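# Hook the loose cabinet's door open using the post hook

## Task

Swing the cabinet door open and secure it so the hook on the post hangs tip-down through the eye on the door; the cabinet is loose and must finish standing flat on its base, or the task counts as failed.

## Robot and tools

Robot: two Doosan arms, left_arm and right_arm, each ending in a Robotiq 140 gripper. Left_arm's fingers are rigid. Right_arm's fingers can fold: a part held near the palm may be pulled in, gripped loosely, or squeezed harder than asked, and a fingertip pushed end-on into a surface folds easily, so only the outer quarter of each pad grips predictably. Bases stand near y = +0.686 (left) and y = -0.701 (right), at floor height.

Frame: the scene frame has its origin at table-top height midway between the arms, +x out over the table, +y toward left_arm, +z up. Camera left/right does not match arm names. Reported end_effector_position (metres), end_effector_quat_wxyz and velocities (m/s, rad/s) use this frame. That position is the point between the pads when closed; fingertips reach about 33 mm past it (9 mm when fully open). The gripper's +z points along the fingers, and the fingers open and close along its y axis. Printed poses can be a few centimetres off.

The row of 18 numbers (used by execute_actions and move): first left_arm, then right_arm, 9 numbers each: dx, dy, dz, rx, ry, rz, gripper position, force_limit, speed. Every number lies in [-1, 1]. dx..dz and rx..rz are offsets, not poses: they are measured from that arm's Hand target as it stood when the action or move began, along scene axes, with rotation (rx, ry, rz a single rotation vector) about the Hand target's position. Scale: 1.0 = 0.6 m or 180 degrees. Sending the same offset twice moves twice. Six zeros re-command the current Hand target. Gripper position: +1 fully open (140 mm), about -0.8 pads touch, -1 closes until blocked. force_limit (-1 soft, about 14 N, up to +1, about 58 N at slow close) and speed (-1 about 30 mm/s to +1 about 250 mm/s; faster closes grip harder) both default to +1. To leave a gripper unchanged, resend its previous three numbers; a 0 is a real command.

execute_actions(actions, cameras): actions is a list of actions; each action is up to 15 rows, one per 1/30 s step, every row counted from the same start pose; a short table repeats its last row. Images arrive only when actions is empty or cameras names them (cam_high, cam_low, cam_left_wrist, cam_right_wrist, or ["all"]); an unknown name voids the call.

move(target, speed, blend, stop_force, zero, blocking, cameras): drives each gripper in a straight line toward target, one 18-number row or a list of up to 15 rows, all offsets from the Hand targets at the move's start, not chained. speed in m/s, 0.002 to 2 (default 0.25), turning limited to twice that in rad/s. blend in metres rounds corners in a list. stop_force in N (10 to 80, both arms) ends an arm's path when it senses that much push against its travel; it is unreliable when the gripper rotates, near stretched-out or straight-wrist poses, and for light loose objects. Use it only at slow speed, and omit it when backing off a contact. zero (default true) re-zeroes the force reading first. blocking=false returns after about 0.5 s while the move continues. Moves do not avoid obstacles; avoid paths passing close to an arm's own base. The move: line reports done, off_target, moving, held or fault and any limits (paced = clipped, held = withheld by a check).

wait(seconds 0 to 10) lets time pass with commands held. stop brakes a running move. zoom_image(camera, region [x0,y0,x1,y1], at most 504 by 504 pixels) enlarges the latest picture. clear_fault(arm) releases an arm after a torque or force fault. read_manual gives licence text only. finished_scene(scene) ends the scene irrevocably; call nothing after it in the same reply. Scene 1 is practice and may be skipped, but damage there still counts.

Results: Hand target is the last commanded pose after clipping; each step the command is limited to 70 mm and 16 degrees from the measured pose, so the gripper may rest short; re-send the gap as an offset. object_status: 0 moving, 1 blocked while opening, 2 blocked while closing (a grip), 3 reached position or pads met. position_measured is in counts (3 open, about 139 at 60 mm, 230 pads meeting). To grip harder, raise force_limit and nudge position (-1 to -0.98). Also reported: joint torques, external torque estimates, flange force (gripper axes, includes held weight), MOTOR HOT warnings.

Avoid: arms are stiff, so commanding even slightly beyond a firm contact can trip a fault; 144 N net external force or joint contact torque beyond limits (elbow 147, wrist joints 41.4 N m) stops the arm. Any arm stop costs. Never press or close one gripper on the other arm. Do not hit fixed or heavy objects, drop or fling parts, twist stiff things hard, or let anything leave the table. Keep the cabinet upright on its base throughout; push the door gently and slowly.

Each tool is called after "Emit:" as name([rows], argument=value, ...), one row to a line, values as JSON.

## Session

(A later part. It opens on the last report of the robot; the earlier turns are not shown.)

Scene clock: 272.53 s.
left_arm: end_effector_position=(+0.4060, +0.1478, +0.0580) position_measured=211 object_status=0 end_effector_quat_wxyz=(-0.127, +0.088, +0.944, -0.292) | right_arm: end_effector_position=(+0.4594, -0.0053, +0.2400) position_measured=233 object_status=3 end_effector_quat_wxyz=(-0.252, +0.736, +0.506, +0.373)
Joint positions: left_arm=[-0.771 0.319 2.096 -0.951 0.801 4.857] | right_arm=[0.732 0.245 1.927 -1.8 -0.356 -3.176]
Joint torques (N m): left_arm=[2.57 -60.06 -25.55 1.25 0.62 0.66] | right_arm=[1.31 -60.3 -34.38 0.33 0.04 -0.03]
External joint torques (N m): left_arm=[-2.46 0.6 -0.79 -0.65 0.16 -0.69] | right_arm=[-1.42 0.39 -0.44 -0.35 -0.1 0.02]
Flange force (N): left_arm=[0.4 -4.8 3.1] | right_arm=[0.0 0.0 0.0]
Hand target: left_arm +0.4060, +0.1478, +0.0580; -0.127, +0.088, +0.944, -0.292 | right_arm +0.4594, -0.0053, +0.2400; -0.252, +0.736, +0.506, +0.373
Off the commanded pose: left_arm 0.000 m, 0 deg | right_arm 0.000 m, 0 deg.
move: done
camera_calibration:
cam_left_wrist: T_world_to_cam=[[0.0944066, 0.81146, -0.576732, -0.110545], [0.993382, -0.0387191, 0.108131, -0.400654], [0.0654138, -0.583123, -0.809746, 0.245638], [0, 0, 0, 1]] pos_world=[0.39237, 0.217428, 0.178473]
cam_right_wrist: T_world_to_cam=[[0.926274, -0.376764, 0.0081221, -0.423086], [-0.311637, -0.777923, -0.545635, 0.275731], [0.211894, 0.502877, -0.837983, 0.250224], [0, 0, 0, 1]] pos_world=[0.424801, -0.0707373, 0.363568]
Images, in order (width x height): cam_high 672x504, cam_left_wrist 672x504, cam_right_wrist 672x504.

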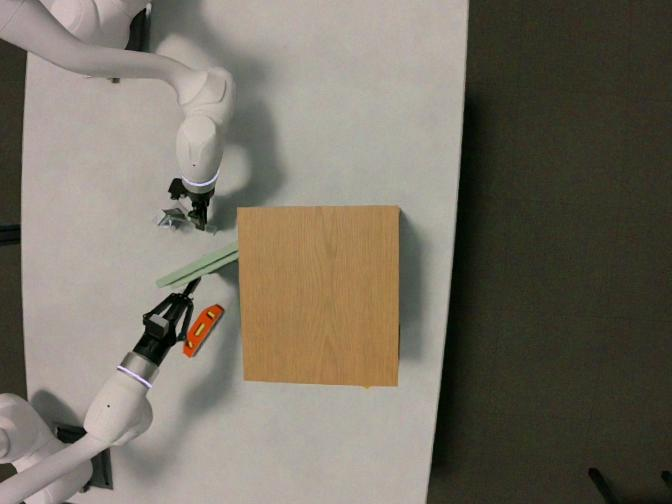

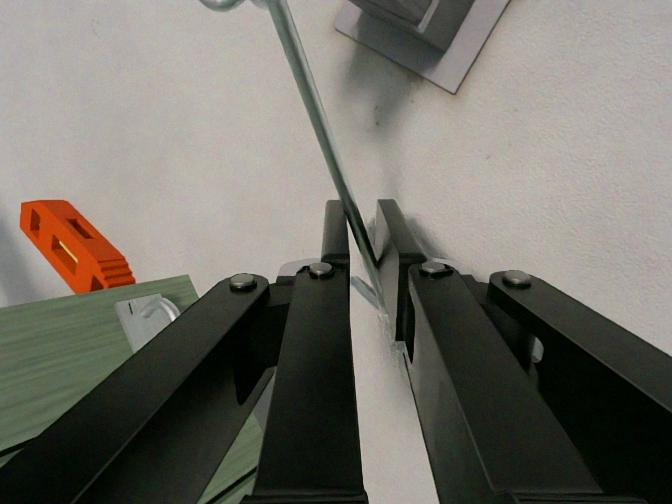

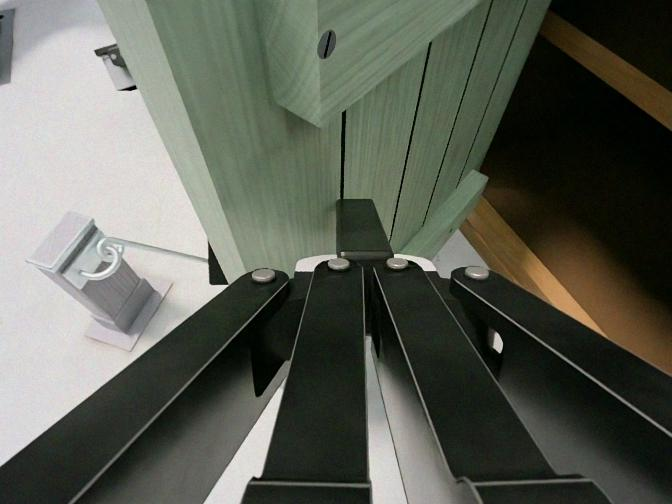

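Emit:
move([
  [0.0125,0,0.042,0.168,-0.093,-0.022,-1,-1,-1,-0.005,0.008,0,0,0,0,-1,-1,0],
  [0.012,0,0.088,0.336,-0.186,-0.0447,-1,-1,-1,-0.01,0.016,0,0,0,0,-1,-1,0],
  [-0.002,-0.058,0.088,0.295,-0.257,-0.165,-1,-1,-1,-0.01,0.016,0,0,0,0,-1,-1,0],
  [-0.032,-0.101,0.088,0.2425,-0.3155,-0.272,-1,-1,-1,-0.01,0.016,0,0,0,0,-1,-1,0],
], speed=0.2, blend=[0.005,0.005,0.005,0], cameras=["cam_high","cam_left_wrist","cam_right_wrist"])

Emit:
zoom_image(camera="cam_left_wrist", region=[200, 100, 500, 400])

Emit:
zoom_image(camera="cam_right_wrist", region=[80, 150, 300, 310])

Emit:
zoom_image(camera="cam_high", region=[140, 190, 260, 300])

Scene clock: 302.93 s.
left_arm: end_effector_position=(+0.3868, +0.0872, +0.1108) position_measured=212 object_status=2 end_effector_quat_wxyz=(+0.189, +0.518, +0.810, +0.203) | right_arm: end_effector_position=(+0.4534, +0.0043, +0.2400) position_measured=233 object_status=3 end_effector_quat_wxyz=(-0.252, +0.736, +0.506, +0.373)
Joint positions: left_arm=[-1.412 0.356 1.871 0.651 1.066 4.087] | right_arm=[0.75 0.249 1.922 -1.803 -0.342 -3.162]
Joint torques (N m): left_arm=[2.14 -74.06 -36.49 3.62 0.7 0.41] | right_arm=[1.32 -60.7 -34.41 0.31 0.06 -0.02]
External joint torques (N m): left_arm=[-1.94 1.52 0.87 0.35 -0.02 -0.38] | right_arm=[-1.55 -0.25 -0.57 -0.38 -0.08 0.02]
Flange force (N): left_arm=[1.0 -4.1 0.7] | right_arm=[0.0 0.0 0.0]
Hand target: left_arm +0.3868, +0.0872, +0.1108; +0.189, +0.518, +0.810, +0.203 | right_arm +0.4534, +0.0043, +0.2400; -0.252, +0.736, +0.506, +0.373
Off the commanded pose: left_arm 0.000 m, 0 deg | right_arm 0.000 m, 0 deg.
move: done
camera_calibration:
cam_left_wrist: T_world_to_cam=[[0.764311, 0.379953, 0.521022, -0.37224], [0.183879, -0.902847, 0.388658, -0.0322305], [0.618076, -0.201251, -0.759921, 0.00172442], [0, 0, 0, 1]] pos_world=[0.289368, 0.112682, 0.207782]
cam_right_wrist: T_world_to_cam=[[0.926274, -0.376764, 0.0081221, -0.413912], [-0.311637, -0.777923, -0.545635, 0.28133], [0.211894, 0.502877, -0.837983, 0.246667], [0, 0, 0, 1]] pos_world=[0.418801, -0.0611373, 0.363568]
Images, in order (width x height): cam_high 672x504, cam_left_wrist 672x504, cam_right_wrist 672x504.

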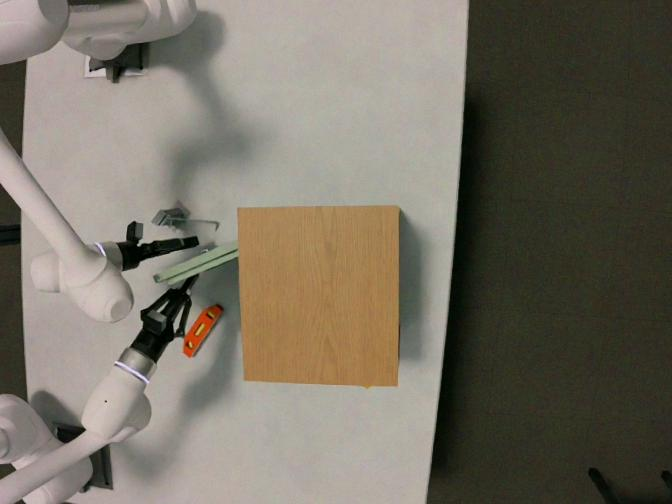

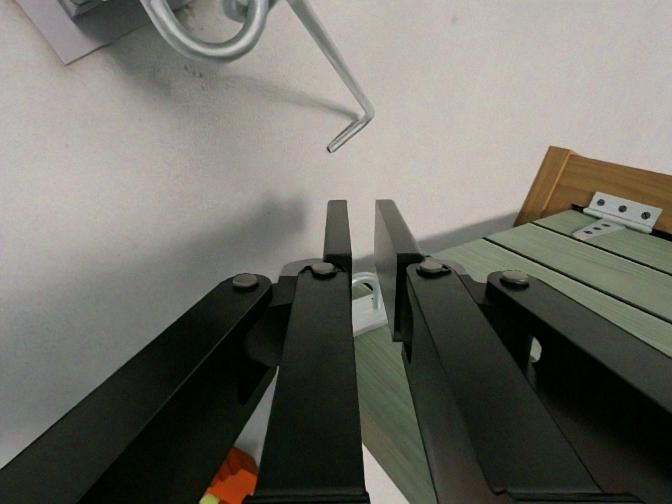

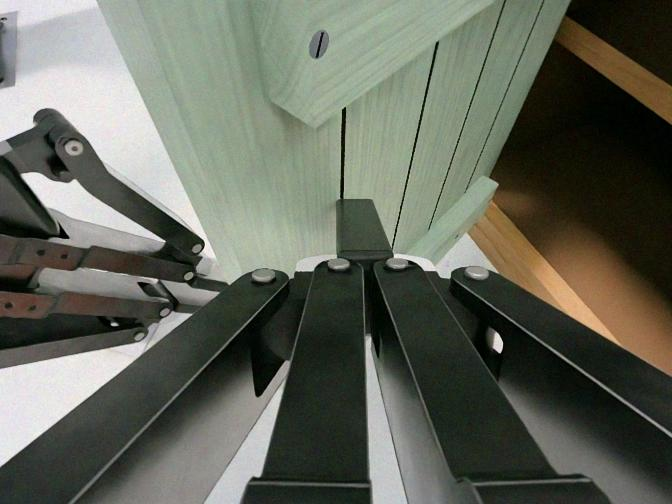

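Scaled by 1.680 from the camera's 672x504 image, which has a finer 960x720 frame.

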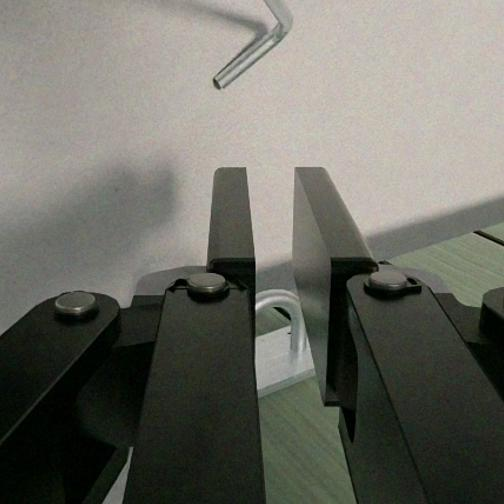

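Scaled by 2.291 from the camera's 672x504 image, which has a finer 960x720 frame.

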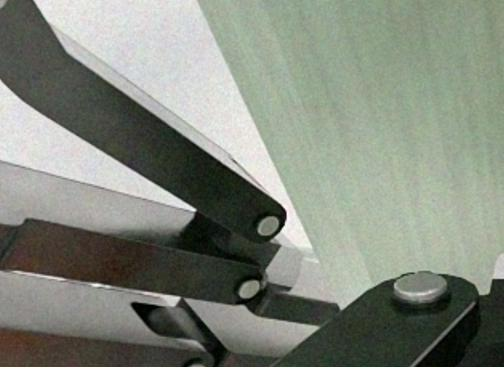

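Scaled by 4.200 from the camera's 672x504 image, which has a finer 960x720 frame.

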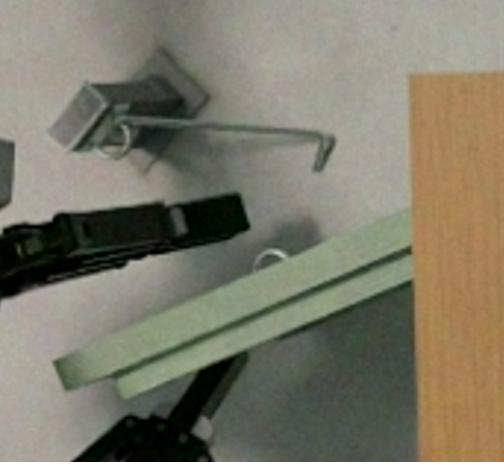

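Emit:
move([
  [-0.05,0,0.15,0,0,0,-1,-1,-1,0,0,0,0,0,0,-1,-1,0],
  [0.039,0.138,0.182,-0.2425,0.3155,0.272,-1,-1,-1,0,0,0,0,0,0,-1,-1,0],
  [0.039,0.138,0.182,-0.2425,0.3155,0.272,0,-1,0,0,0,0,0,0,0,-1,-1,0],
  [0.067,0.185,0.032,-0.2425,0.3155,0.272,0,-1,0,0,0,0,0,0,0,-1,-1,0],
  [0.019,0.096,-0.101,-0.2425,0.3155,0.272,0,-1,0,0,0,0,0,0,0,-1,-1,0],
], speed=[0.4,0.4,0.3,0.3,0.2], blend=[0.03,0,0,0.01,0], cameras=["cam_left_wrist"])

Emit:
move(target=[0,0,0,0,0,0,-1,0.3,-1,0,0,0,0,0,0,-1,-1,0], cameras=["cam_left_wrist"])

Scene clock: 324.93 s.
left_arm: end_effector_position=(+0.3982, +0.1449, +0.0502) position_measured=129 object_status=3 end_effector_quat_wxyz=(-0.127, +0.088, +0.944, -0.292) | right_arm: end_effector_position=(+0.4534, +0.0043, +0.2400) position_measured=233 object_status=3 end_effector_quat_wxyz=(-0.252, +0.736, +0.506, +0.373)
Joint positions: left_arm=[-0.784 0.325 2.108 -0.971 0.783 4.871] | right_arm=[0.75 0.249 1.922 -1.803 -0.342 -3.162]
Joint torques (N m): left_arm=[1.52 -61.39 -26.59 0.26 0.84 0.37] | right_arm=[1.52 -60.77 -34.3 0.25 0.08 -0.01]
External joint torques (N m): left_arm=[-1.37 2.01 0.92 0.29 -0.03 -0.4] | right_arm=[-1.82 0.14 -0.62 -0.33 -0.1 0.01]
Flange force (N): left_arm=[-0.1 -1.1 3.3] | right_arm=[0.0 0.0 0.0]
Hand target: left_arm +0.3982, +0.1448, +0.0502; -0.127, +0.088, +0.944, -0.292 | right_arm +0.4534, +0.0043, +0.2400; -0.252, +0.736, +0.506, +0.373
Off the commanded pose: left_arm 0.000 m, 0 deg | right_arm 0.000 m, 0 deg.
move: done
camera_calibration:
cam_left_wrist: T_world_to_cam=[[0.0945392, 0.811502, -0.576651, -0.112029], [0.993369, -0.0388341, 0.108208, -0.392157], [0.0654174, -0.583057, -0.809793, 0.238134], [0, 0, 0, 1]] pos_world=[0.38457, 0.214528, 0.170672]
Images, in order (width x height): cam_left_wrist 672x504.

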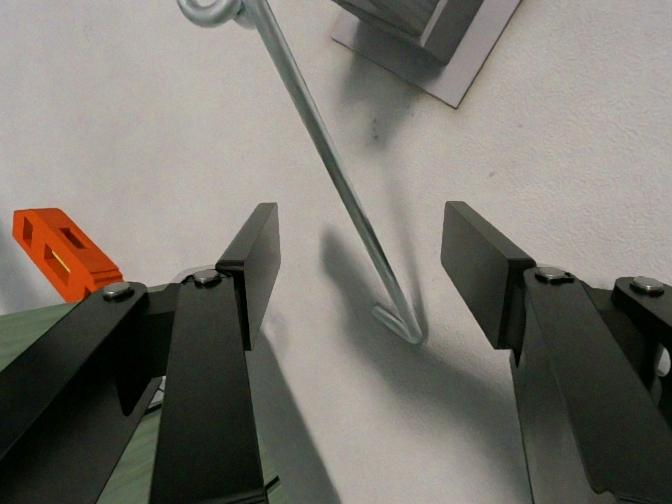

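Scene clock: 327.23 s.
left_arm: end_effector_position=(+0.3982, +0.1448, +0.0502) position_measured=213 object_status=0 end_effector_quat_wxyz=(-0.127, +0.088, +0.944, -0.292) | right_arm: end_effector_position=(+0.4534, +0.0043, +0.2400) position_measured=233 object_status=3 end_effector_quat_wxyz=(-0.252, +0.736, +0.506, +0.373)
Joint positions: left_arm=[-0.784 0.325 2.108 -0.971 0.783 4.871] | right_arm=[0.75 0.249 1.922 -1.803 -0.342 -3.162]
Joint torques (N m): left_arm=[4.73 -56.73 -19.32 3.92 0.35 1.57] | right_arm=[1.74 -60.72 -34.37 0.31 0.06 -0.03]
External joint torques (N m): left_arm=[-4.82 -2.64 -6.39 -3.38 0.47 -1.59] | right_arm=[-1.77 -0.09 -0.57 -0.37 -0.09 0.03]
Flange force (N): left_arm=[-0.4 -15.0 3.3] | right_arm=[0.0 0.0 0.0]
Hand target: left_arm +0.3982, +0.1448, +0.0502; -0.127, +0.088, +0.944, -0.292 | right_arm +0.4534, +0.0043, +0.2400; -0.252, +0.736, +0.506, +0.373
Off the commanded pose: left_arm 0.000 m, 0 deg | right_arm 0.000 m, 0 deg.
move: done
camera_calibration:
cam_left_wrist: T_world_to_cam=[[0.0944638, 0.811458, -0.576725, -0.111905], [0.993377, -0.0387658, 0.108165, -0.392271], [0.0654138, -0.583123, -0.809746, 0.238077], [0, 0, 0, 1]] pos_world=[0.38467, 0.214428, 0.170673]
Images, in order (width x height): cam_left_wrist 672x504.

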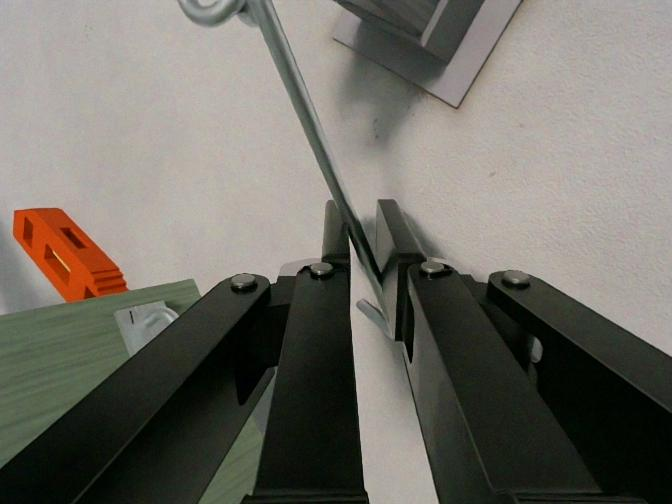

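Emit:
move([
  [0,0,0,0,0,0,0,0.3,0,0,0,0,0,0,0,-1,-1,0],
  [0,0,0,0.0347,0.063,0.095,0,0.3,0,0,0,0,0,0,0,-1,-1,0],
  [0,0,0,0.0347,0.063,0.095,-1,0.3,-1,0,0,0,0,0,0,-1,-1,0],
], cameras=["cam_left_wrist"])

Emit:
zoom_image(camera="cam_left_wrist", region=[250, 0, 470, 360])

Scene clock: 342.60 s.
left_arm: end_effector_position=(+0.3982, +0.1448, +0.0502) position_measured=225 object_status=0 end_effector_quat_wxyz=(-0.179, -0.089, +0.944, -0.263) | right_arm: end_effector_position=(+0.4534, +0.0043, +0.2400) position_measured=233 object_status=3 end_effector_quat_wxyz=(-0.252, +0.736, +0.506, +0.373)
Joint positions: left_arm=[-0.784 0.325 2.108 -0.97 0.783 4.496] | right_arm=[0.75 0.249 1.922 -1.803 -0.342 -3.162]
Joint torques (N m): left_arm=[2.99 -60.64 -27.62 -0.16 0.23 -0.03] | right_arm=[1.31 -60.91 -34.37 0.28 0.01 -0.04]
External joint torques (N m): left_arm=[-2.99 1.2 1.86 0.7 0.58 0.01] | right_arm=[-1.48 0.1 -0.57 -0.35 -0.03 0.04]
Flange force (N): left_arm=[3.5 -0.3 3.1] | right_arm=[0.0 0.0 0.0]
Hand target: left_arm +0.3982, +0.1448, +0.0502; -0.179, -0.089, +0.944, -0.263 | right_arm +0.4534, +0.0043, +0.2400; -0.252, +0.736, +0.506, +0.373
Off the commanded pose: left_arm 0.000 m, 0 deg | right_arm 0.000 m, 0 deg.
move: done
camera_calibration:
cam_left_wrist: T_world_to_cam=[[-0.260143, 0.844154, -0.468753, 0.0190629], [0.963977, 0.254928, -0.07589, -0.413845], [0.0554356, -0.47161, -0.880063, 0.229454], [0, 0, 0, 1]] pos_world=[0.391177, 0.197621, 0.179463]
Images, in order (width x height): cam_left_wrist 672x504.

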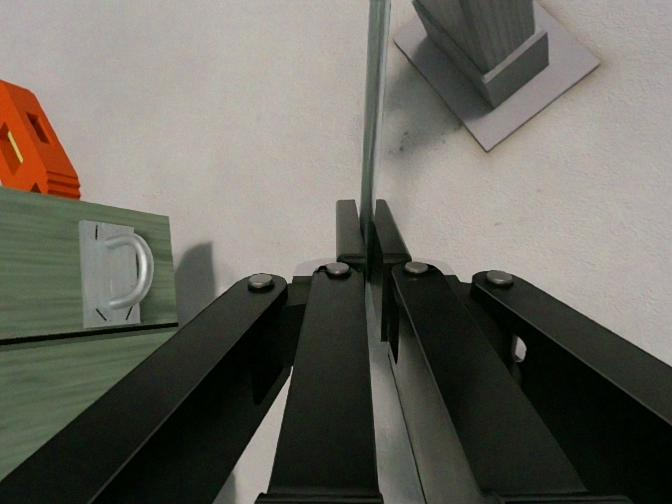

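Scaled by 1.400 from the camera's 672x504 image, which has a finer 960x720 frame.

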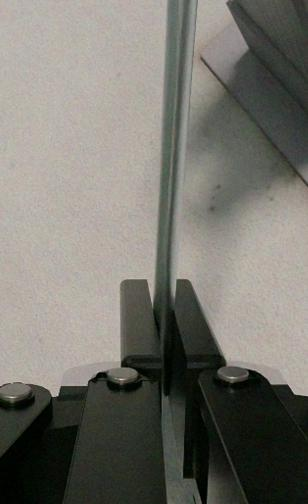

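Emit:
move([
  [0.019,0.002,0.048,0.167,-0.11,-0.032,-1,0.3,-1,0,0,0,0,0,0,-1,-1,0],
  [0.019,0.002,0.101,0.3345,-0.221,-0.0634,-1,0.3,-1,0,0,0,0,0,0,-1,-1,0],
  [0.009,-0.049,0.101,0.291,-0.291,-0.18,-1,0.3,-1,0,0,0,0,0,0,-1,-1,0],
  [-0.021,-0.094,0.101,0.2274,-0.35,-0.2877,-1,0.3,-1,0,0,0,0,0,0,-1,-1,0],
], speed=0.2, blend=[0.005,0.005,0.005,0], cameras=["cam_high","cam_left_wrist","cam_right_wrist"])

Emit:
zoom_image(camera="cam_left_wrist", region=[250, 150, 470, 400])

Emit:
zoom_image(camera="cam_high", region=[140, 190, 260, 300])

Scene clock: 359.20 s.
left_arm: end_effector_position=(+0.4094, +0.1459, +0.1096) position_measured=225 object_status=2 end_effector_quat_wxyz=(+0.175, +0.012, +0.957, +0.230) | right_arm: end_effector_position=(+0.4534, +0.0043, +0.2400) position_measured=233 object_status=3 end_effector_quat_wxyz=(-0.252, +0.736, +0.506, +0.373)
Joint positions: left_arm=[-1.311 0.445 1.747 0.474 1.35 3.241] | right_arm=[0.75 0.249 1.922 -1.803 -0.342 -3.162]
Joint torques (N m): left_arm=[4.26 -82.48 -32.11 4.76 3.52 1.08] | right_arm=[1.35 -60.8 -34.49 0.29 0.07 -0.01]
External joint torques (N m): left_arm=[-4.17 1.71 -3.12 -0.56 -2.36 -1.06] | right_arm=[-1.69 0.41 -0.34 -0.36 -0.09 0.01]
Flange force (N): left_arm=[3.7 -8.7 -1.7] | right_arm=[0.0 0.0 0.0]
Hand target: left_arm +0.4094, +0.1459, +0.1096; +0.175, +0.012, +0.957, +0.230 (not the last commanded pose) | right_arm +0.4534, +0.0043, +0.2400; -0.252, +0.736, +0.506, +0.373
Off the commanded pose: left_arm 0.062 m, 47 deg | right_arm 0.000 m, 0 deg.
move: held (left_arm; a check stopped the path); path passed 1 of 4 targets; limits=held
pose unreachable (left arm): on one or more control steps of this call, first in action 0 (counted from 0), this arm could not follow its commanded pose, so it was not sent that pose on those steps. It may still have moved: this result reports where it is.
cause: moving toward the commanded pose would bring a part of the arm too close to another arm (a part of this arm just beyond joint 4 (forearm roll) and a part of the right arm just beyond its joint 6 (wrist roll), at the place that arm is still heading or pushing toward).
camera_calibration:
cam_left_wrist: T_world_to_cam=[[-0.0536094, 0.895244, 0.44234, -0.142962], [0.757291, -0.252287, 0.602379, -0.336151], [0.650873, 0.367274, -0.664435, -0.108187], [0, 0, 0, 1]] pos_world=[0.317316, 0.0829137, 0.193845]
cam_right_wrist: T_world_to_cam=[[0.926274, -0.376764, 0.0081221, -0.413912], [-0.311637, -0.777923, -0.545635, 0.28133], [0.211894, 0.502877, -0.837983, 0.246667], [0, 0, 0, 1]] pos_world=[0.418801, -0.0611373, 0.363568]
Images, in order (width x height): cam_high 672x504, cam_left_wrist 672x504, cam_right_wrist 672x504.

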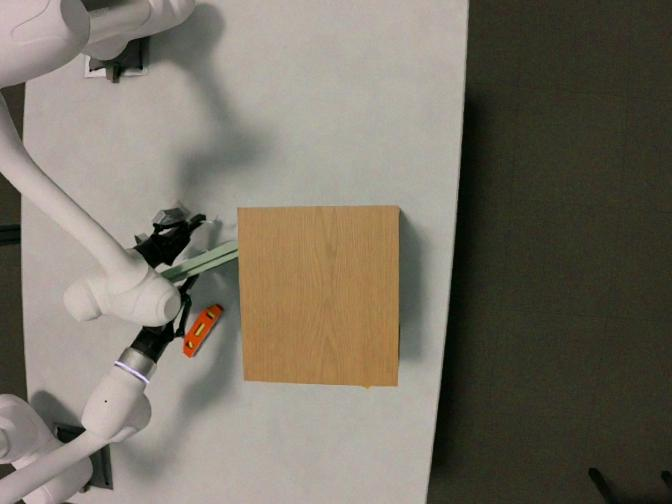

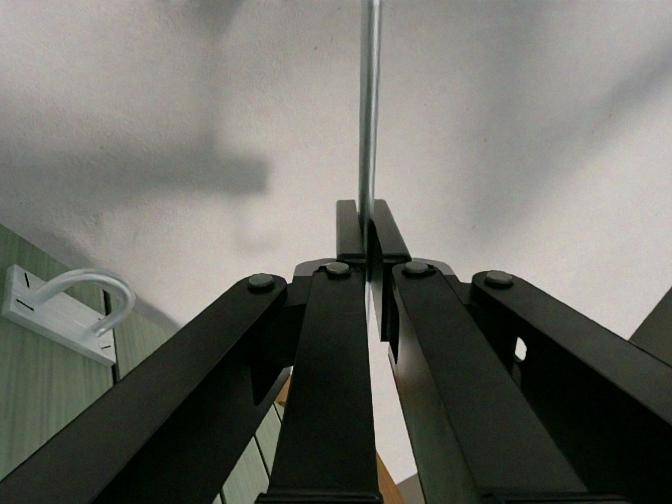

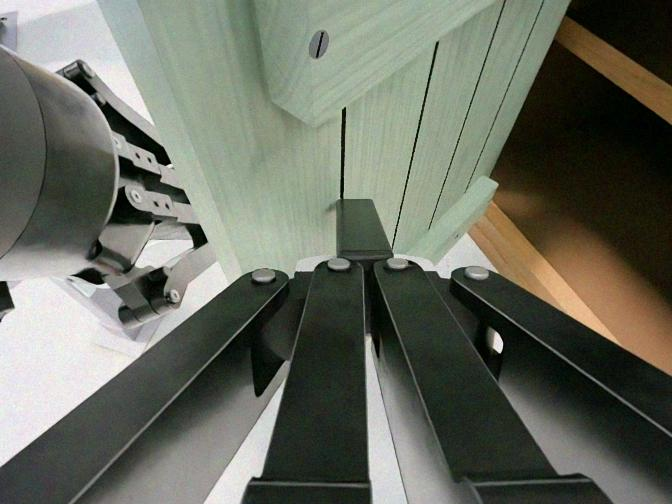

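Scaled by 2.016 from the camera's 672x504 image, which has a finer 960x720 frame.

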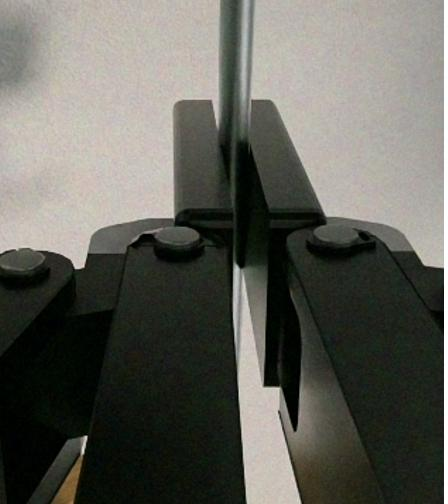

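Scaled by 4.200 from the camera's 672x504 image, which has a finer 960x720 frame.

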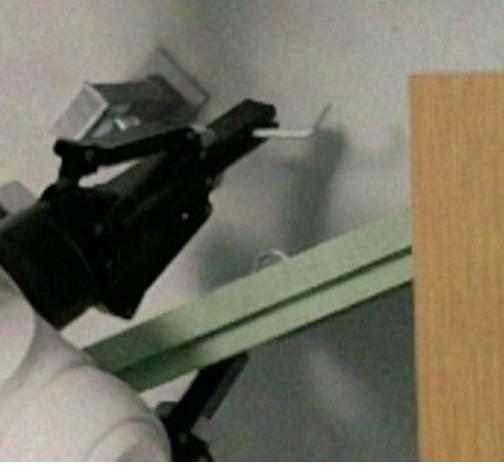

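Emit:
move([
  [0,0,0,-0.1906,0,-0.037,-1,0.3,-1,0,0,0,0,0,0,-1,-1,0],
  [-0.01,-0.051,0.003,-0.19,0.04,-0.16,-1,0.3,-1,0,0,0,0,0,0,-1,-1,0],
  [-0.04,-0.096,0.003,-0.1817,0.0771,-0.284,-1,0.3,-1,0,0,0,0,0,0,-1,-1,0],
], speed=0.2, blend=[0.005,0.005,0], cameras=["cam_high","cam_left_wrist","cam_right_wrist"])

Emit:
zoom_image(camera="cam_left_wrist", region=[250, 150, 470, 400])

Emit:
zoom_image(camera="cam_high", region=[170, 205, 250, 285])

Emit:
zoom_image(camera="cam_right_wrist", region=[80, 150, 300, 310])

Scene clock: 371.90 s.
left_arm: end_effector_position=(+0.4068, +0.1361, +0.1089) position_measured=225 object_status=2 end_effector_quat_wxyz=(+0.176, +0.097, +0.976, -0.085) | right_arm: end_effector_position=(+0.4534, +0.0043, +0.2400) position_measured=233 object_status=3 end_effector_quat_wxyz=(-0.252, +0.736, +0.506, +0.373)
Joint positions: left_arm=[-1.205 0.158 2.086 0.406 0.615 3.422] | right_arm=[0.75 0.249 1.922 -1.803 -0.342 -3.162]
Joint torques (N m): left_arm=[-39.7 -42.02 -69.81 -2.36 -26.41 2.47] | right_arm=[1.5 -60.96 -34.38 0.35 0.05 -0.04]
External joint torques (N m): left_arm=[39.86 -10.16 34.24 6.01 25.77 -2.48] | right_arm=[-1.57 -0.07 -0.59 -0.42 -0.08 0.04]
External joint torques when the fault began: left_arm=[48.53 -10.28 52.29 6.49 35.74 -2.37]
Flange force (N): left_arm=[-8.7 79.3 -29.2] | right_arm=[0.0 0.0 0.0]
Flange force when the fault began (N): left_arm=[-1.9 107.6 -38.7]
Hand target: left_arm +0.4068, +0.1361, +0.1089; +0.176, +0.097, +0.976, -0.085 (not the last commanded pose) | right_arm +0.4534, +0.0043, +0.2400; -0.252, +0.736, +0.506, +0.373
Tool commands: left_gripper/position=-1.0 left_gripper/force_limit=+0.301961 left_gripper/speed=-1.0 right_gripper/position=-1.0 right_gripper/force_limit=-1.0 right_gripper/speed=+0.0
Off the commanded pose: left_arm 0.052 m, 36 deg | right_arm 0.000 m, 0 deg.
FORCE FAULT: contact force on the left arm reached its limit, and that arm stopped. The contact can be on any part of that arm, not only on its tool. That arm's remaining commands of this call were not run. That arm is still stopped at the end of this call. While its stop runs, that arm takes no new command, but its gripper still runs the gripper command that each later call begins with.
CLEAR FAULT: the left arm stays stopped until you call clear_fault(arm="left_arm").
move: fault (left_arm); path passed 1 of 3 targets
camera_calibration:
cam_left_wrist: T_world_to_cam=[[0.223283, 0.965403, -0.134687, -0.193291], [0.743616, -0.0793665, 0.66388, -0.360895], [0.630222, -0.248389, -0.73561, -0.00335978], [0, 0, 0, 1]] pos_world=[0.313643, 0.157126, 0.211086]
cam_right_wrist: T_world_to_cam=[[0.926274, -0.376764, 0.0081221, -0.413912], [-0.311637, -0.777923, -0.545635, 0.28133], [0.211894, 0.502877, -0.837983, 0.246667], [0, 0, 0, 1]] pos_world=[0.418801, -0.0611373, 0.363568]
Images, in order (width x height): cam_high 672x504, cam_left_wrist 672x504, cam_right_wrist 672x504.

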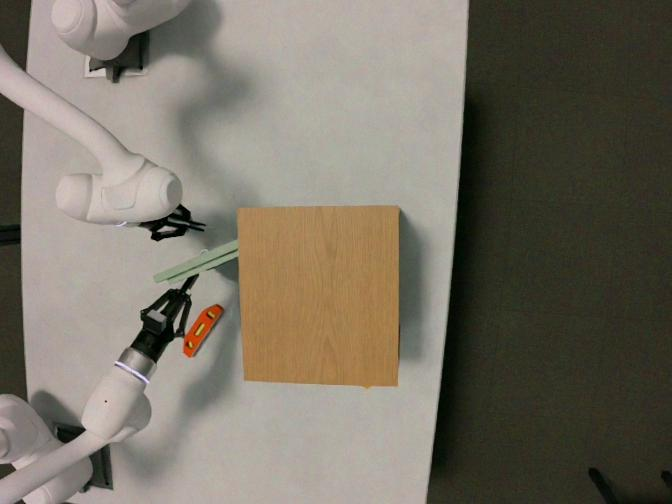

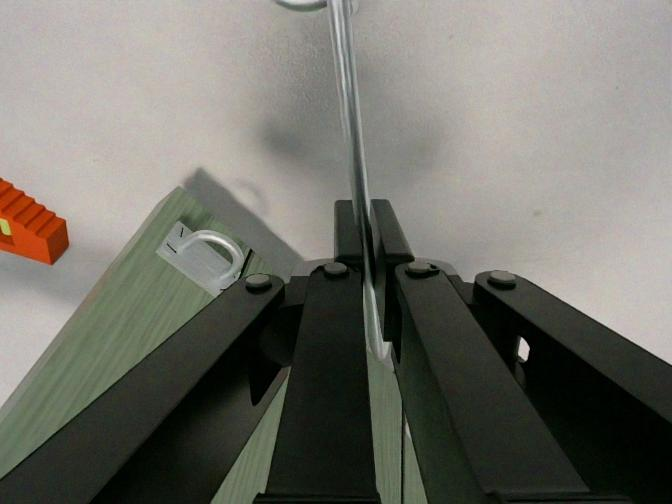

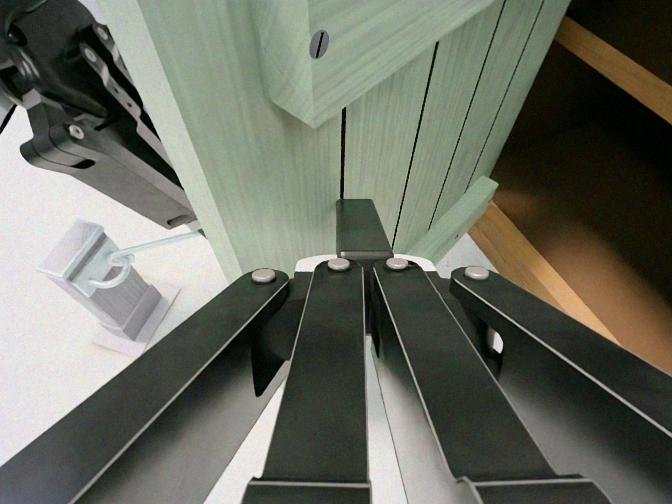

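Scaled by 2.016 from the camera's 672x504 image, which has a finer 960x720 frame.

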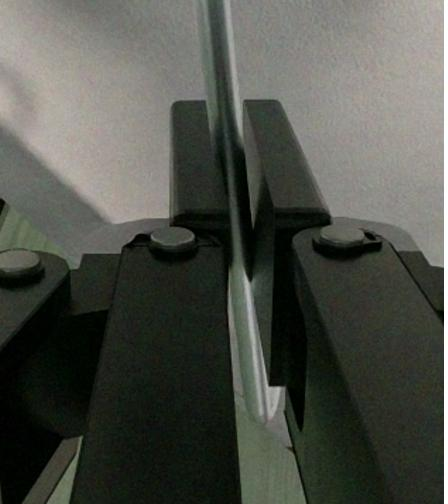

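Scaled by 6.300 from the camera's 672x504 image, which has a finer 960x720 frame.

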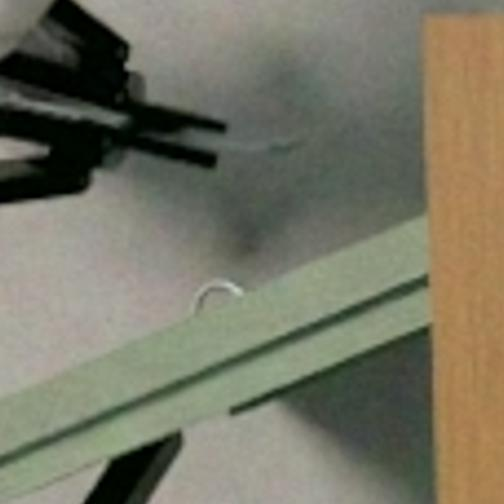

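Scaled by 2.291 from the camera's 672x504 image, which has a finer 960x720 frame.

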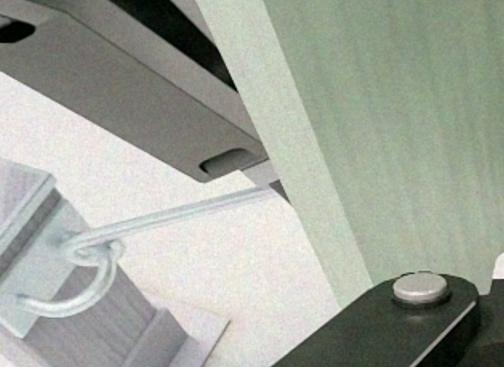

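Emit:
clear_fault(arm="left_arm")

Emit:
move(target=[-0.003,0.012,0,0,0,0.02,-1,0.3,-1,0,0,0,0,0,0,-1,-1,0], speed=0.05, cameras=["cam_left_wrist","cam_right_wrist"])

Emit:
zoom_image(camera="cam_right_wrist", region=[20, 200, 220, 330])

Emit:
zoom_image(camera="cam_left_wrist", region=[250, 0, 450, 380])

Scene clock: 393.00 s.
left_arm: end_effector_position=(+0.4068, +0.1361, +0.1089) position_measured=225 object_status=2 end_effector_quat_wxyz=(+0.176, +0.097, +0.976, -0.085) | right_arm: end_effector_position=(+0.4534, +0.0043, +0.2400) position_measured=233 object_status=3 end_effector_quat_wxyz=(-0.252, +0.736, +0.506, +0.373)
Joint positions: left_arm=[-1.205 0.158 2.086 0.406 0.615 3.422] | right_arm=[0.75 0.249 1.922 -1.803 -0.342 -3.162]
Joint torques (N m): left_arm=[-39.78 -42.25 -69.86 -2.36 -26.41 2.46] | right_arm=[1.17 -60.76 -34.38 0.3 0.04 -0.04]
External joint torques (N m): left_arm=[39.78 -9.92 34.19 6.02 25.76 -2.46] | right_arm=[-1.32 -0.31 -0.59 -0.37 -0.07 0.04]
Flange force (N): left_arm=[-8.7 79.0 -28.9] | right_arm=[0.0 0.0 0.0]
Hand target: left_arm +0.4068, +0.1361, +0.1089; +0.176, +0.097, +0.976, -0.085 (not the last commanded pose) | right_arm +0.4534, +0.0043, +0.2400; -0.252, +0.736, +0.506, +0.373
Tool commands: left_gripper/position=-1.0 left_gripper/force_limit=+0.301961 left_gripper/speed=-1.0 right_gripper/position=-1.0 right_gripper/force_limit=-1.0 right_gripper/speed=+0.0
Off the commanded pose: left_arm 0.052 m, 36 deg | right_arm 0.000 m, 0 deg.
FORCE FAULT, CONTINUED: the left arm's stop, for the force fault that an earlier result reported, is over. The call counts as one of the actions that you can send in this scene. That arm's target is now where it stood when the stop ended, not its last command. That arm accepts commands again.
CLEAR FAULT: your call cleared the left arm's force fault. If the contact force or a joint's load stays at its limit, that arm stops again.

Scene clock: 393.93 s.
left_arm: end_effector_position=(+0.4050, +0.1433, +0.1090) position_measured=225 object_status=2 end_effector_quat_wxyz=(+0.178, +0.067, +0.978, -0.080) | right_arm: end_effector_position=(+0.4534, +0.0043, +0.2400) position_measured=233 object_status=3 end_effector_quat_wxyz=(-0.252, +0.736, +0.506, +0.373)
Joint positions: left_arm=[-1.215 0.154 2.091 0.433 0.637 3.333] | right_arm=[0.75 0.249 1.922 -1.803 -0.342 -3.162]
Joint torques (N m): left_arm=[-16.21 -44.59 -5.53 -3.77 7.35 2.22] | right_arm=[1.73 -60.91 -34.3 0.29 -0.01 -0.03]
External joint torques (N m): left_arm=[16.12 -7.11 -30.12 7.43 -7.93 -2.23] | right_arm=[-1.96 -0.13 -0.74 -0.36 -0.01 0.03]
Flange force (N): left_arm=[-42.9 -20.1 10.7] | right_arm=[0.0 0.0 0.0]
Hand target: left_arm +0.4050, +0.1433, +0.1089; +0.178, +0.067, +0.978, -0.080 | right_arm +0.4534, +0.0043, +0.2400; -0.252, +0.736, +0.506, +0.373
Off the commanded pose: left_arm 0.000 m, 0 deg | right_arm 0.000 m, 0 deg.
move: done
camera_calibration:
cam_left_wrist: T_world_to_cam=[[0.162264, 0.977514, -0.134673, -0.176919], [0.747127, -0.0325574, 0.663883, -0.36714], [0.64457, -0.208342, -0.73561, -0.011998], [0, 0, 0, 1]] pos_world=[0.310741, 0.158488, 0.211086]
cam_right_wrist: T_world_to_cam=[[0.926274, -0.376764, 0.0081221, -0.413912], [-0.311637, -0.777923, -0.545635, 0.28133], [0.211894, 0.502877, -0.837983, 0.246667], [0, 0, 0, 1]] pos_world=[0.418801, -0.0611373, 0.363568]
Images, in order (width x height): cam_left_wrist 672x504, cam_right_wrist 672x504.

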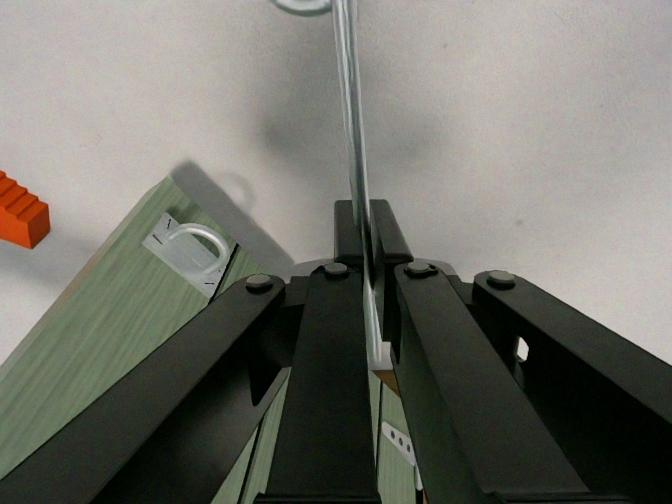

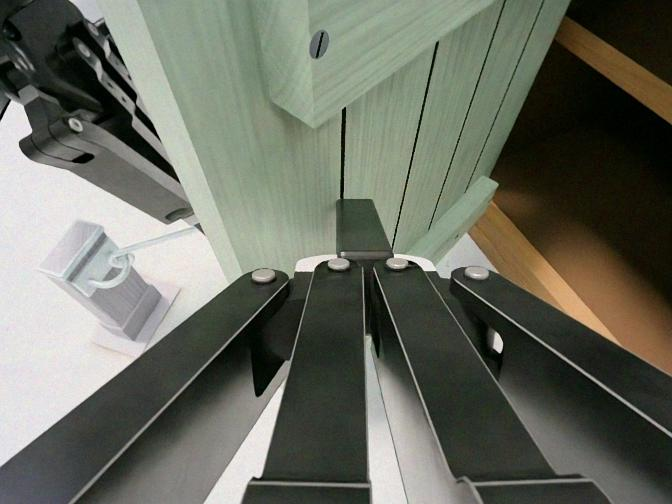

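Scaled by 2.520 from the camera's 672x504 image, which has a finer 960x720 frame.

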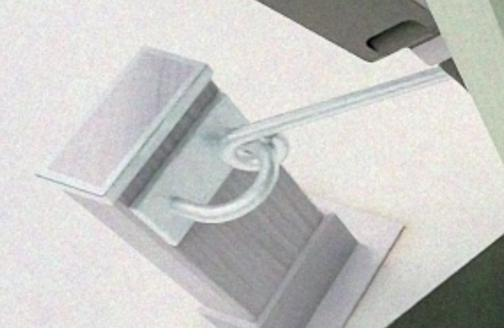

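Scaled by 1.326 from the camera's 672x504 image, which has a finer 960x720 frame.

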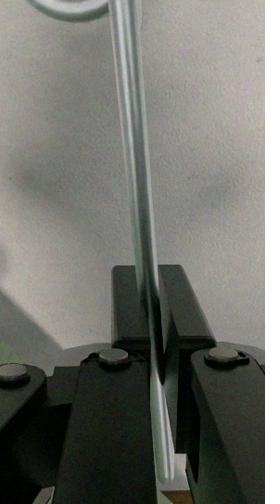

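Emit:
move(target=[0.0145,-0.002,0,0,0,0,-1,0.3,-1,0,0,0,0,0,0,-1,-1,0], speed=0.05)

Emit:
move(target=[0.0,-0.018,0,0,0,-0.04,-1,0.3,-1,0,0,0,0,0,0,-1,-1,0], speed=0.05, cameras=["cam_left_wrist","cam_right_wrist"])

Emit:
zoom_image(camera="cam_right_wrist", region=[20, 200, 220, 330])

Scene clock: 406.67 s.
left_arm: end_effector_position=(+0.4137, +0.1422, +0.1089) position_measured=225 object_status=2 end_effector_quat_wxyz=(+0.178, +0.067, +0.978, -0.080) | right_arm: end_effector_position=(+0.4534, +0.0043, +0.2400) position_measured=233 object_status=3 end_effector_quat_wxyz=(-0.252, +0.736, +0.506, +0.373)
Joint positions: left_arm=[-1.2 0.161 2.082 0.427 0.634 3.351] | right_arm=[0.75 0.249 1.922 -1.803 -0.342 -3.162]
Joint torques (N m): left_arm=[33.9 -56.68 -41.85 15.26 3.42 2.12] | right_arm=[1.67 -60.58 -34.37 0.3 0.03 -0.03]
External joint torques (N m): left_arm=[-33.99 4.22 6.18 -11.6 -4 -2.13] | right_arm=[-1.85 -0.25 -0.61 -0.37 -0.06 0.03]
Flange force (N): left_arm=[52.6 -25.5 -8.8] | right_arm=[0.0 0.0 0.0]
Hand target: left_arm +0.4137, +0.1421, +0.1089; +0.178, +0.067, +0.978, -0.080 | right_arm +0.4534, +0.0043, +0.2400; -0.252, +0.736, +0.506, +0.373
Off the commanded pose: left_arm 0.000 m, 0 deg | right_arm 0.000 m, 0 deg.
move: done

Scene clock: 408.23 s.
left_arm: end_effector_position=(+0.4137, +0.1313, +0.1089) position_measured=225 object_status=2 end_effector_quat_wxyz=(+0.173, +0.128, +0.972, -0.091) | right_arm: end_effector_position=(+0.4534, +0.0043, +0.2400) position_measured=233 object_status=3 end_effector_quat_wxyz=(-0.252, +0.736, +0.506, +0.373)
Joint positions: left_arm=[-1.184 0.163 2.08 0.37 0.591 3.53] | right_arm=[0.75 0.249 1.922 -1.803 -0.342 -3.162]
Joint torques (N m): left_arm=[34.25 -57.48 -45.38 15.24 1.14 2.39] | right_arm=[1.52 -60.68 -34.25 0.34 0.04 -0.04]
External joint torques (N m): left_arm=[-34.14 4.83 9.8 -11.6 -1.87 -2.39] | right_arm=[-1.73 -0.01 -0.67 -0.41 -0.07 0.04]
Flange force (N): left_arm=[52.3 -28.8 -7.4] | right_arm=[0.0 0.0 0.0]
Hand target: left_arm +0.4137, +0.1313, +0.1089; +0.173, +0.128, +0.972, -0.091 | right_arm +0.4534, +0.0043, +0.2400; -0.252, +0.736, +0.506, +0.373
Off the commanded pose: left_arm 0.000 m, 0 deg | right_arm 0.000 m, 0 deg.
move: done
camera_calibration:
cam_left_wrist: T_world_to_cam=[[0.283444, 0.949487, -0.13466, -0.213049], [0.737171, -0.12591, 0.663871, -0.357617], [0.613382, -0.287438, -0.735623, 0.00321238], [0, 0, 0, 1]] pos_world=[0.322042, 0.158183, 0.211086]
cam_right_wrist: T_world_to_cam=[[0.926274, -0.376764, 0.0081221, -0.413912], [-0.311637, -0.777923, -0.545635, 0.28133], [0.211894, 0.502877, -0.837983, 0.246667], [0, 0, 0, 1]] pos_world=[0.418801, -0.0611373, 0.363568]
Images, in order (width x height): cam_left_wrist 672x504, cam_right_wrist 672x504.

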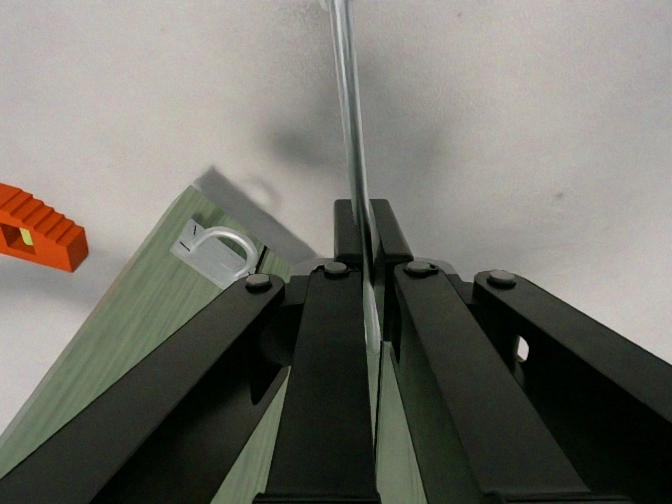

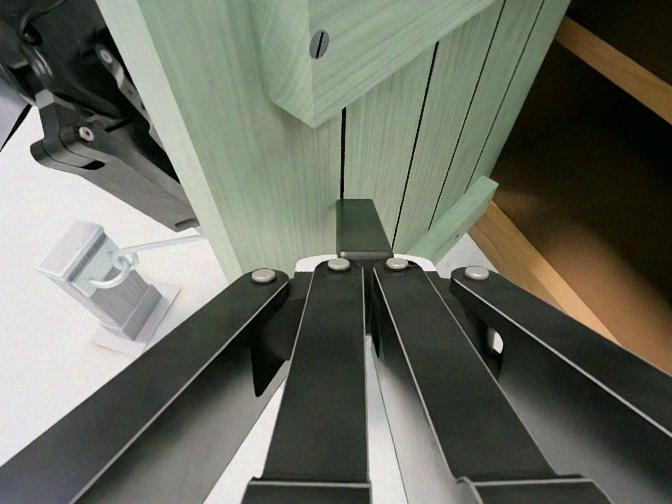

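Scaled by 2.520 from the camera's 672x504 image, which has a finer 960x720 frame.

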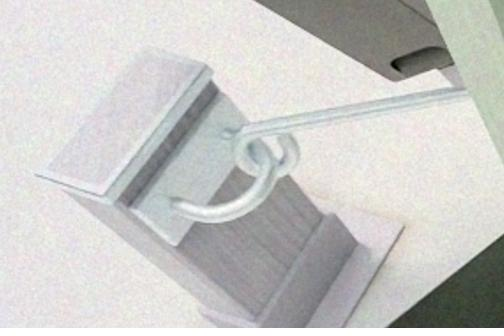

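Emit:
move([
  [-0.0137,-0.044,0.004,0,0,-0.0917,-1,0.3,-1,0.002,-0.004,0,0,0,0,-1,-1,0],
  [-0.032,-0.081,0.008,0,0,-0.18,-1,0.3,-1,0.004,-0.007,0,0,0,0,-1,-1,0],
], speed=0.08, blend=[0.005,0], cameras=["cam_high","cam_left_wrist","cam_right_wrist"])

Emit:
zoom_image(camera="cam_left_wrist", region=[200, 180, 440, 420])

Emit:
zoom_image(camera="cam_high", region=[170, 215, 240, 275])

Emit:
zoom_image(camera="cam_right_wrist", region=[20, 170, 260, 330])

Scene clock: 423.37 s.
left_arm: end_effector_position=(+0.3945, +0.0828, +0.1137) position_measured=225 object_status=2 end_effector_quat_wxyz=(+0.141, +0.394, +0.898, -0.136) | right_arm: end_effector_position=(+0.4558, +0.0001, +0.2400) position_measured=233 object_status=3 end_effector_quat_wxyz=(-0.252, +0.736, +0.506, +0.373)
Joint positions: left_arm=[-1.127 0.188 2.038 -0.053 0.524 4.47] | right_arm=[0.743 0.247 1.925 -1.801 -0.348 -3.168]
Joint torques (N m): left_arm=[16.95 -60.14 -60.45 9.01 -12.47 2.6] | right_arm=[15.02 -56.84 -37.37 1.08 -4.16 -0.11]
External joint torques (N m): left_arm=[-16.88 5.47 25.43 -5.58 11.42 -2.61] | right_arm=[-15.2 -3.61 2.48 -1.13 4.12 0.11]
Flange force (N): left_arm=[41.2 -20.5 -6.5] | right_arm=[0.0 0.0 0.0]
Hand target: left_arm +0.3945, +0.0827, +0.1137; +0.141, +0.394, +0.898, -0.136 | right_arm +0.4558, +0.0001, +0.2400; -0.252, +0.736, +0.506, +0.373
Off the commanded pose: left_arm 0.000 m, 0 deg | right_arm 0.000 m, 0 deg.
move: done
camera_calibration:
cam_left_wrist: T_world_to_cam=[[0.748092, 0.649783, -0.134687, -0.319316], [0.554982, -0.501354, 0.663806, -0.249789], [0.363804, -0.571337, -0.735677, 0.126526], [0, 0, 0, 1]] pos_world=[0.331476, 0.154542, 0.215886]
cam_right_wrist: T_world_to_cam=[[0.926274, -0.376764, 0.0081221, -0.417717], [-0.311637, -0.777923, -0.545635, 0.27881], [0.211894, 0.502877, -0.837983, 0.248271], [0, 0, 0, 1]] pos_world=[0.421201, -0.0653373, 0.363568]
Images, in order (width x height): cam_high 672x504, cam_left_wrist 672x504, cam_right_wrist 672x504.

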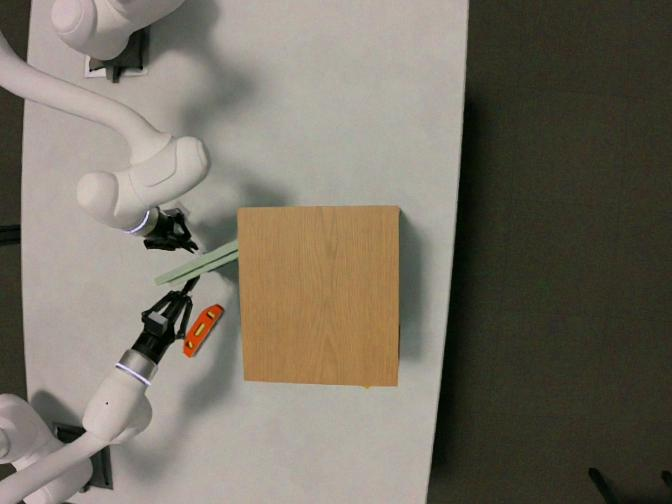

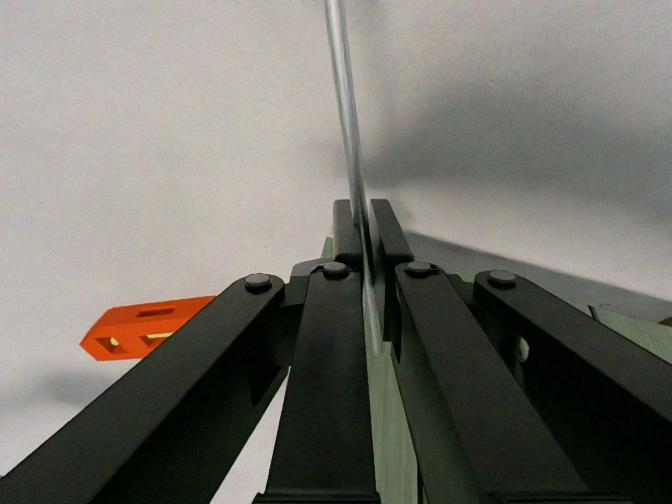

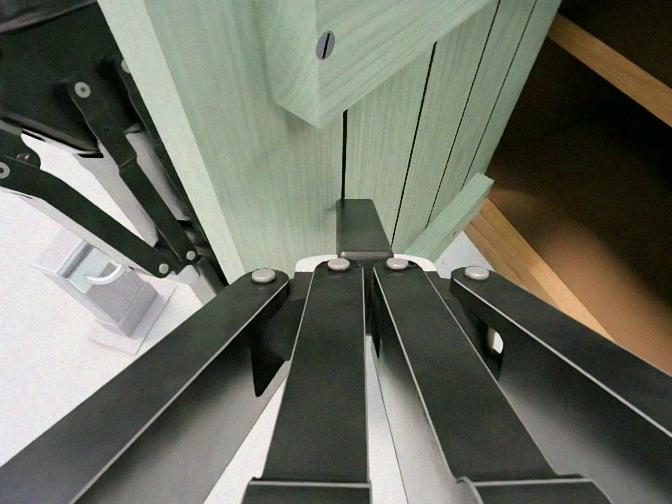

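Scaled by 2.100 from the camera's 672x504 image, which has a finer 960x720 frame.

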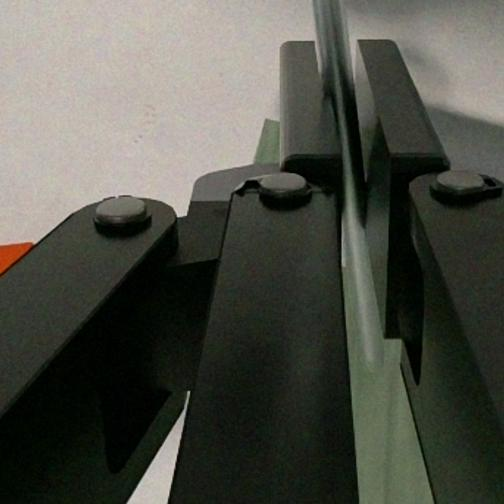

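Scaled by 7.200 from the camera's 672x504 image, which has a finer 960x720 frame.

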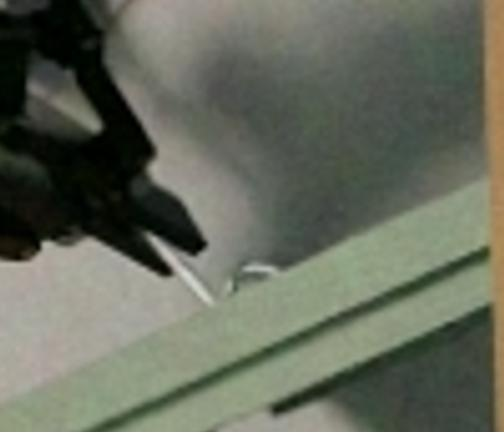

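Scaled by 2.100 from the camera's 672x504 image, which has a finer 960x720 frame.

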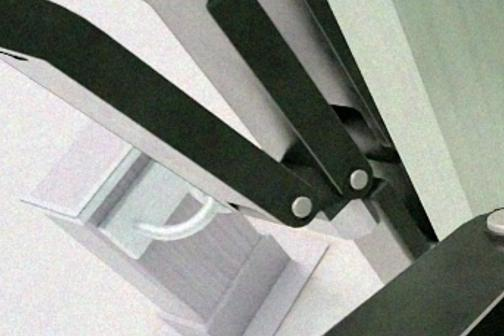

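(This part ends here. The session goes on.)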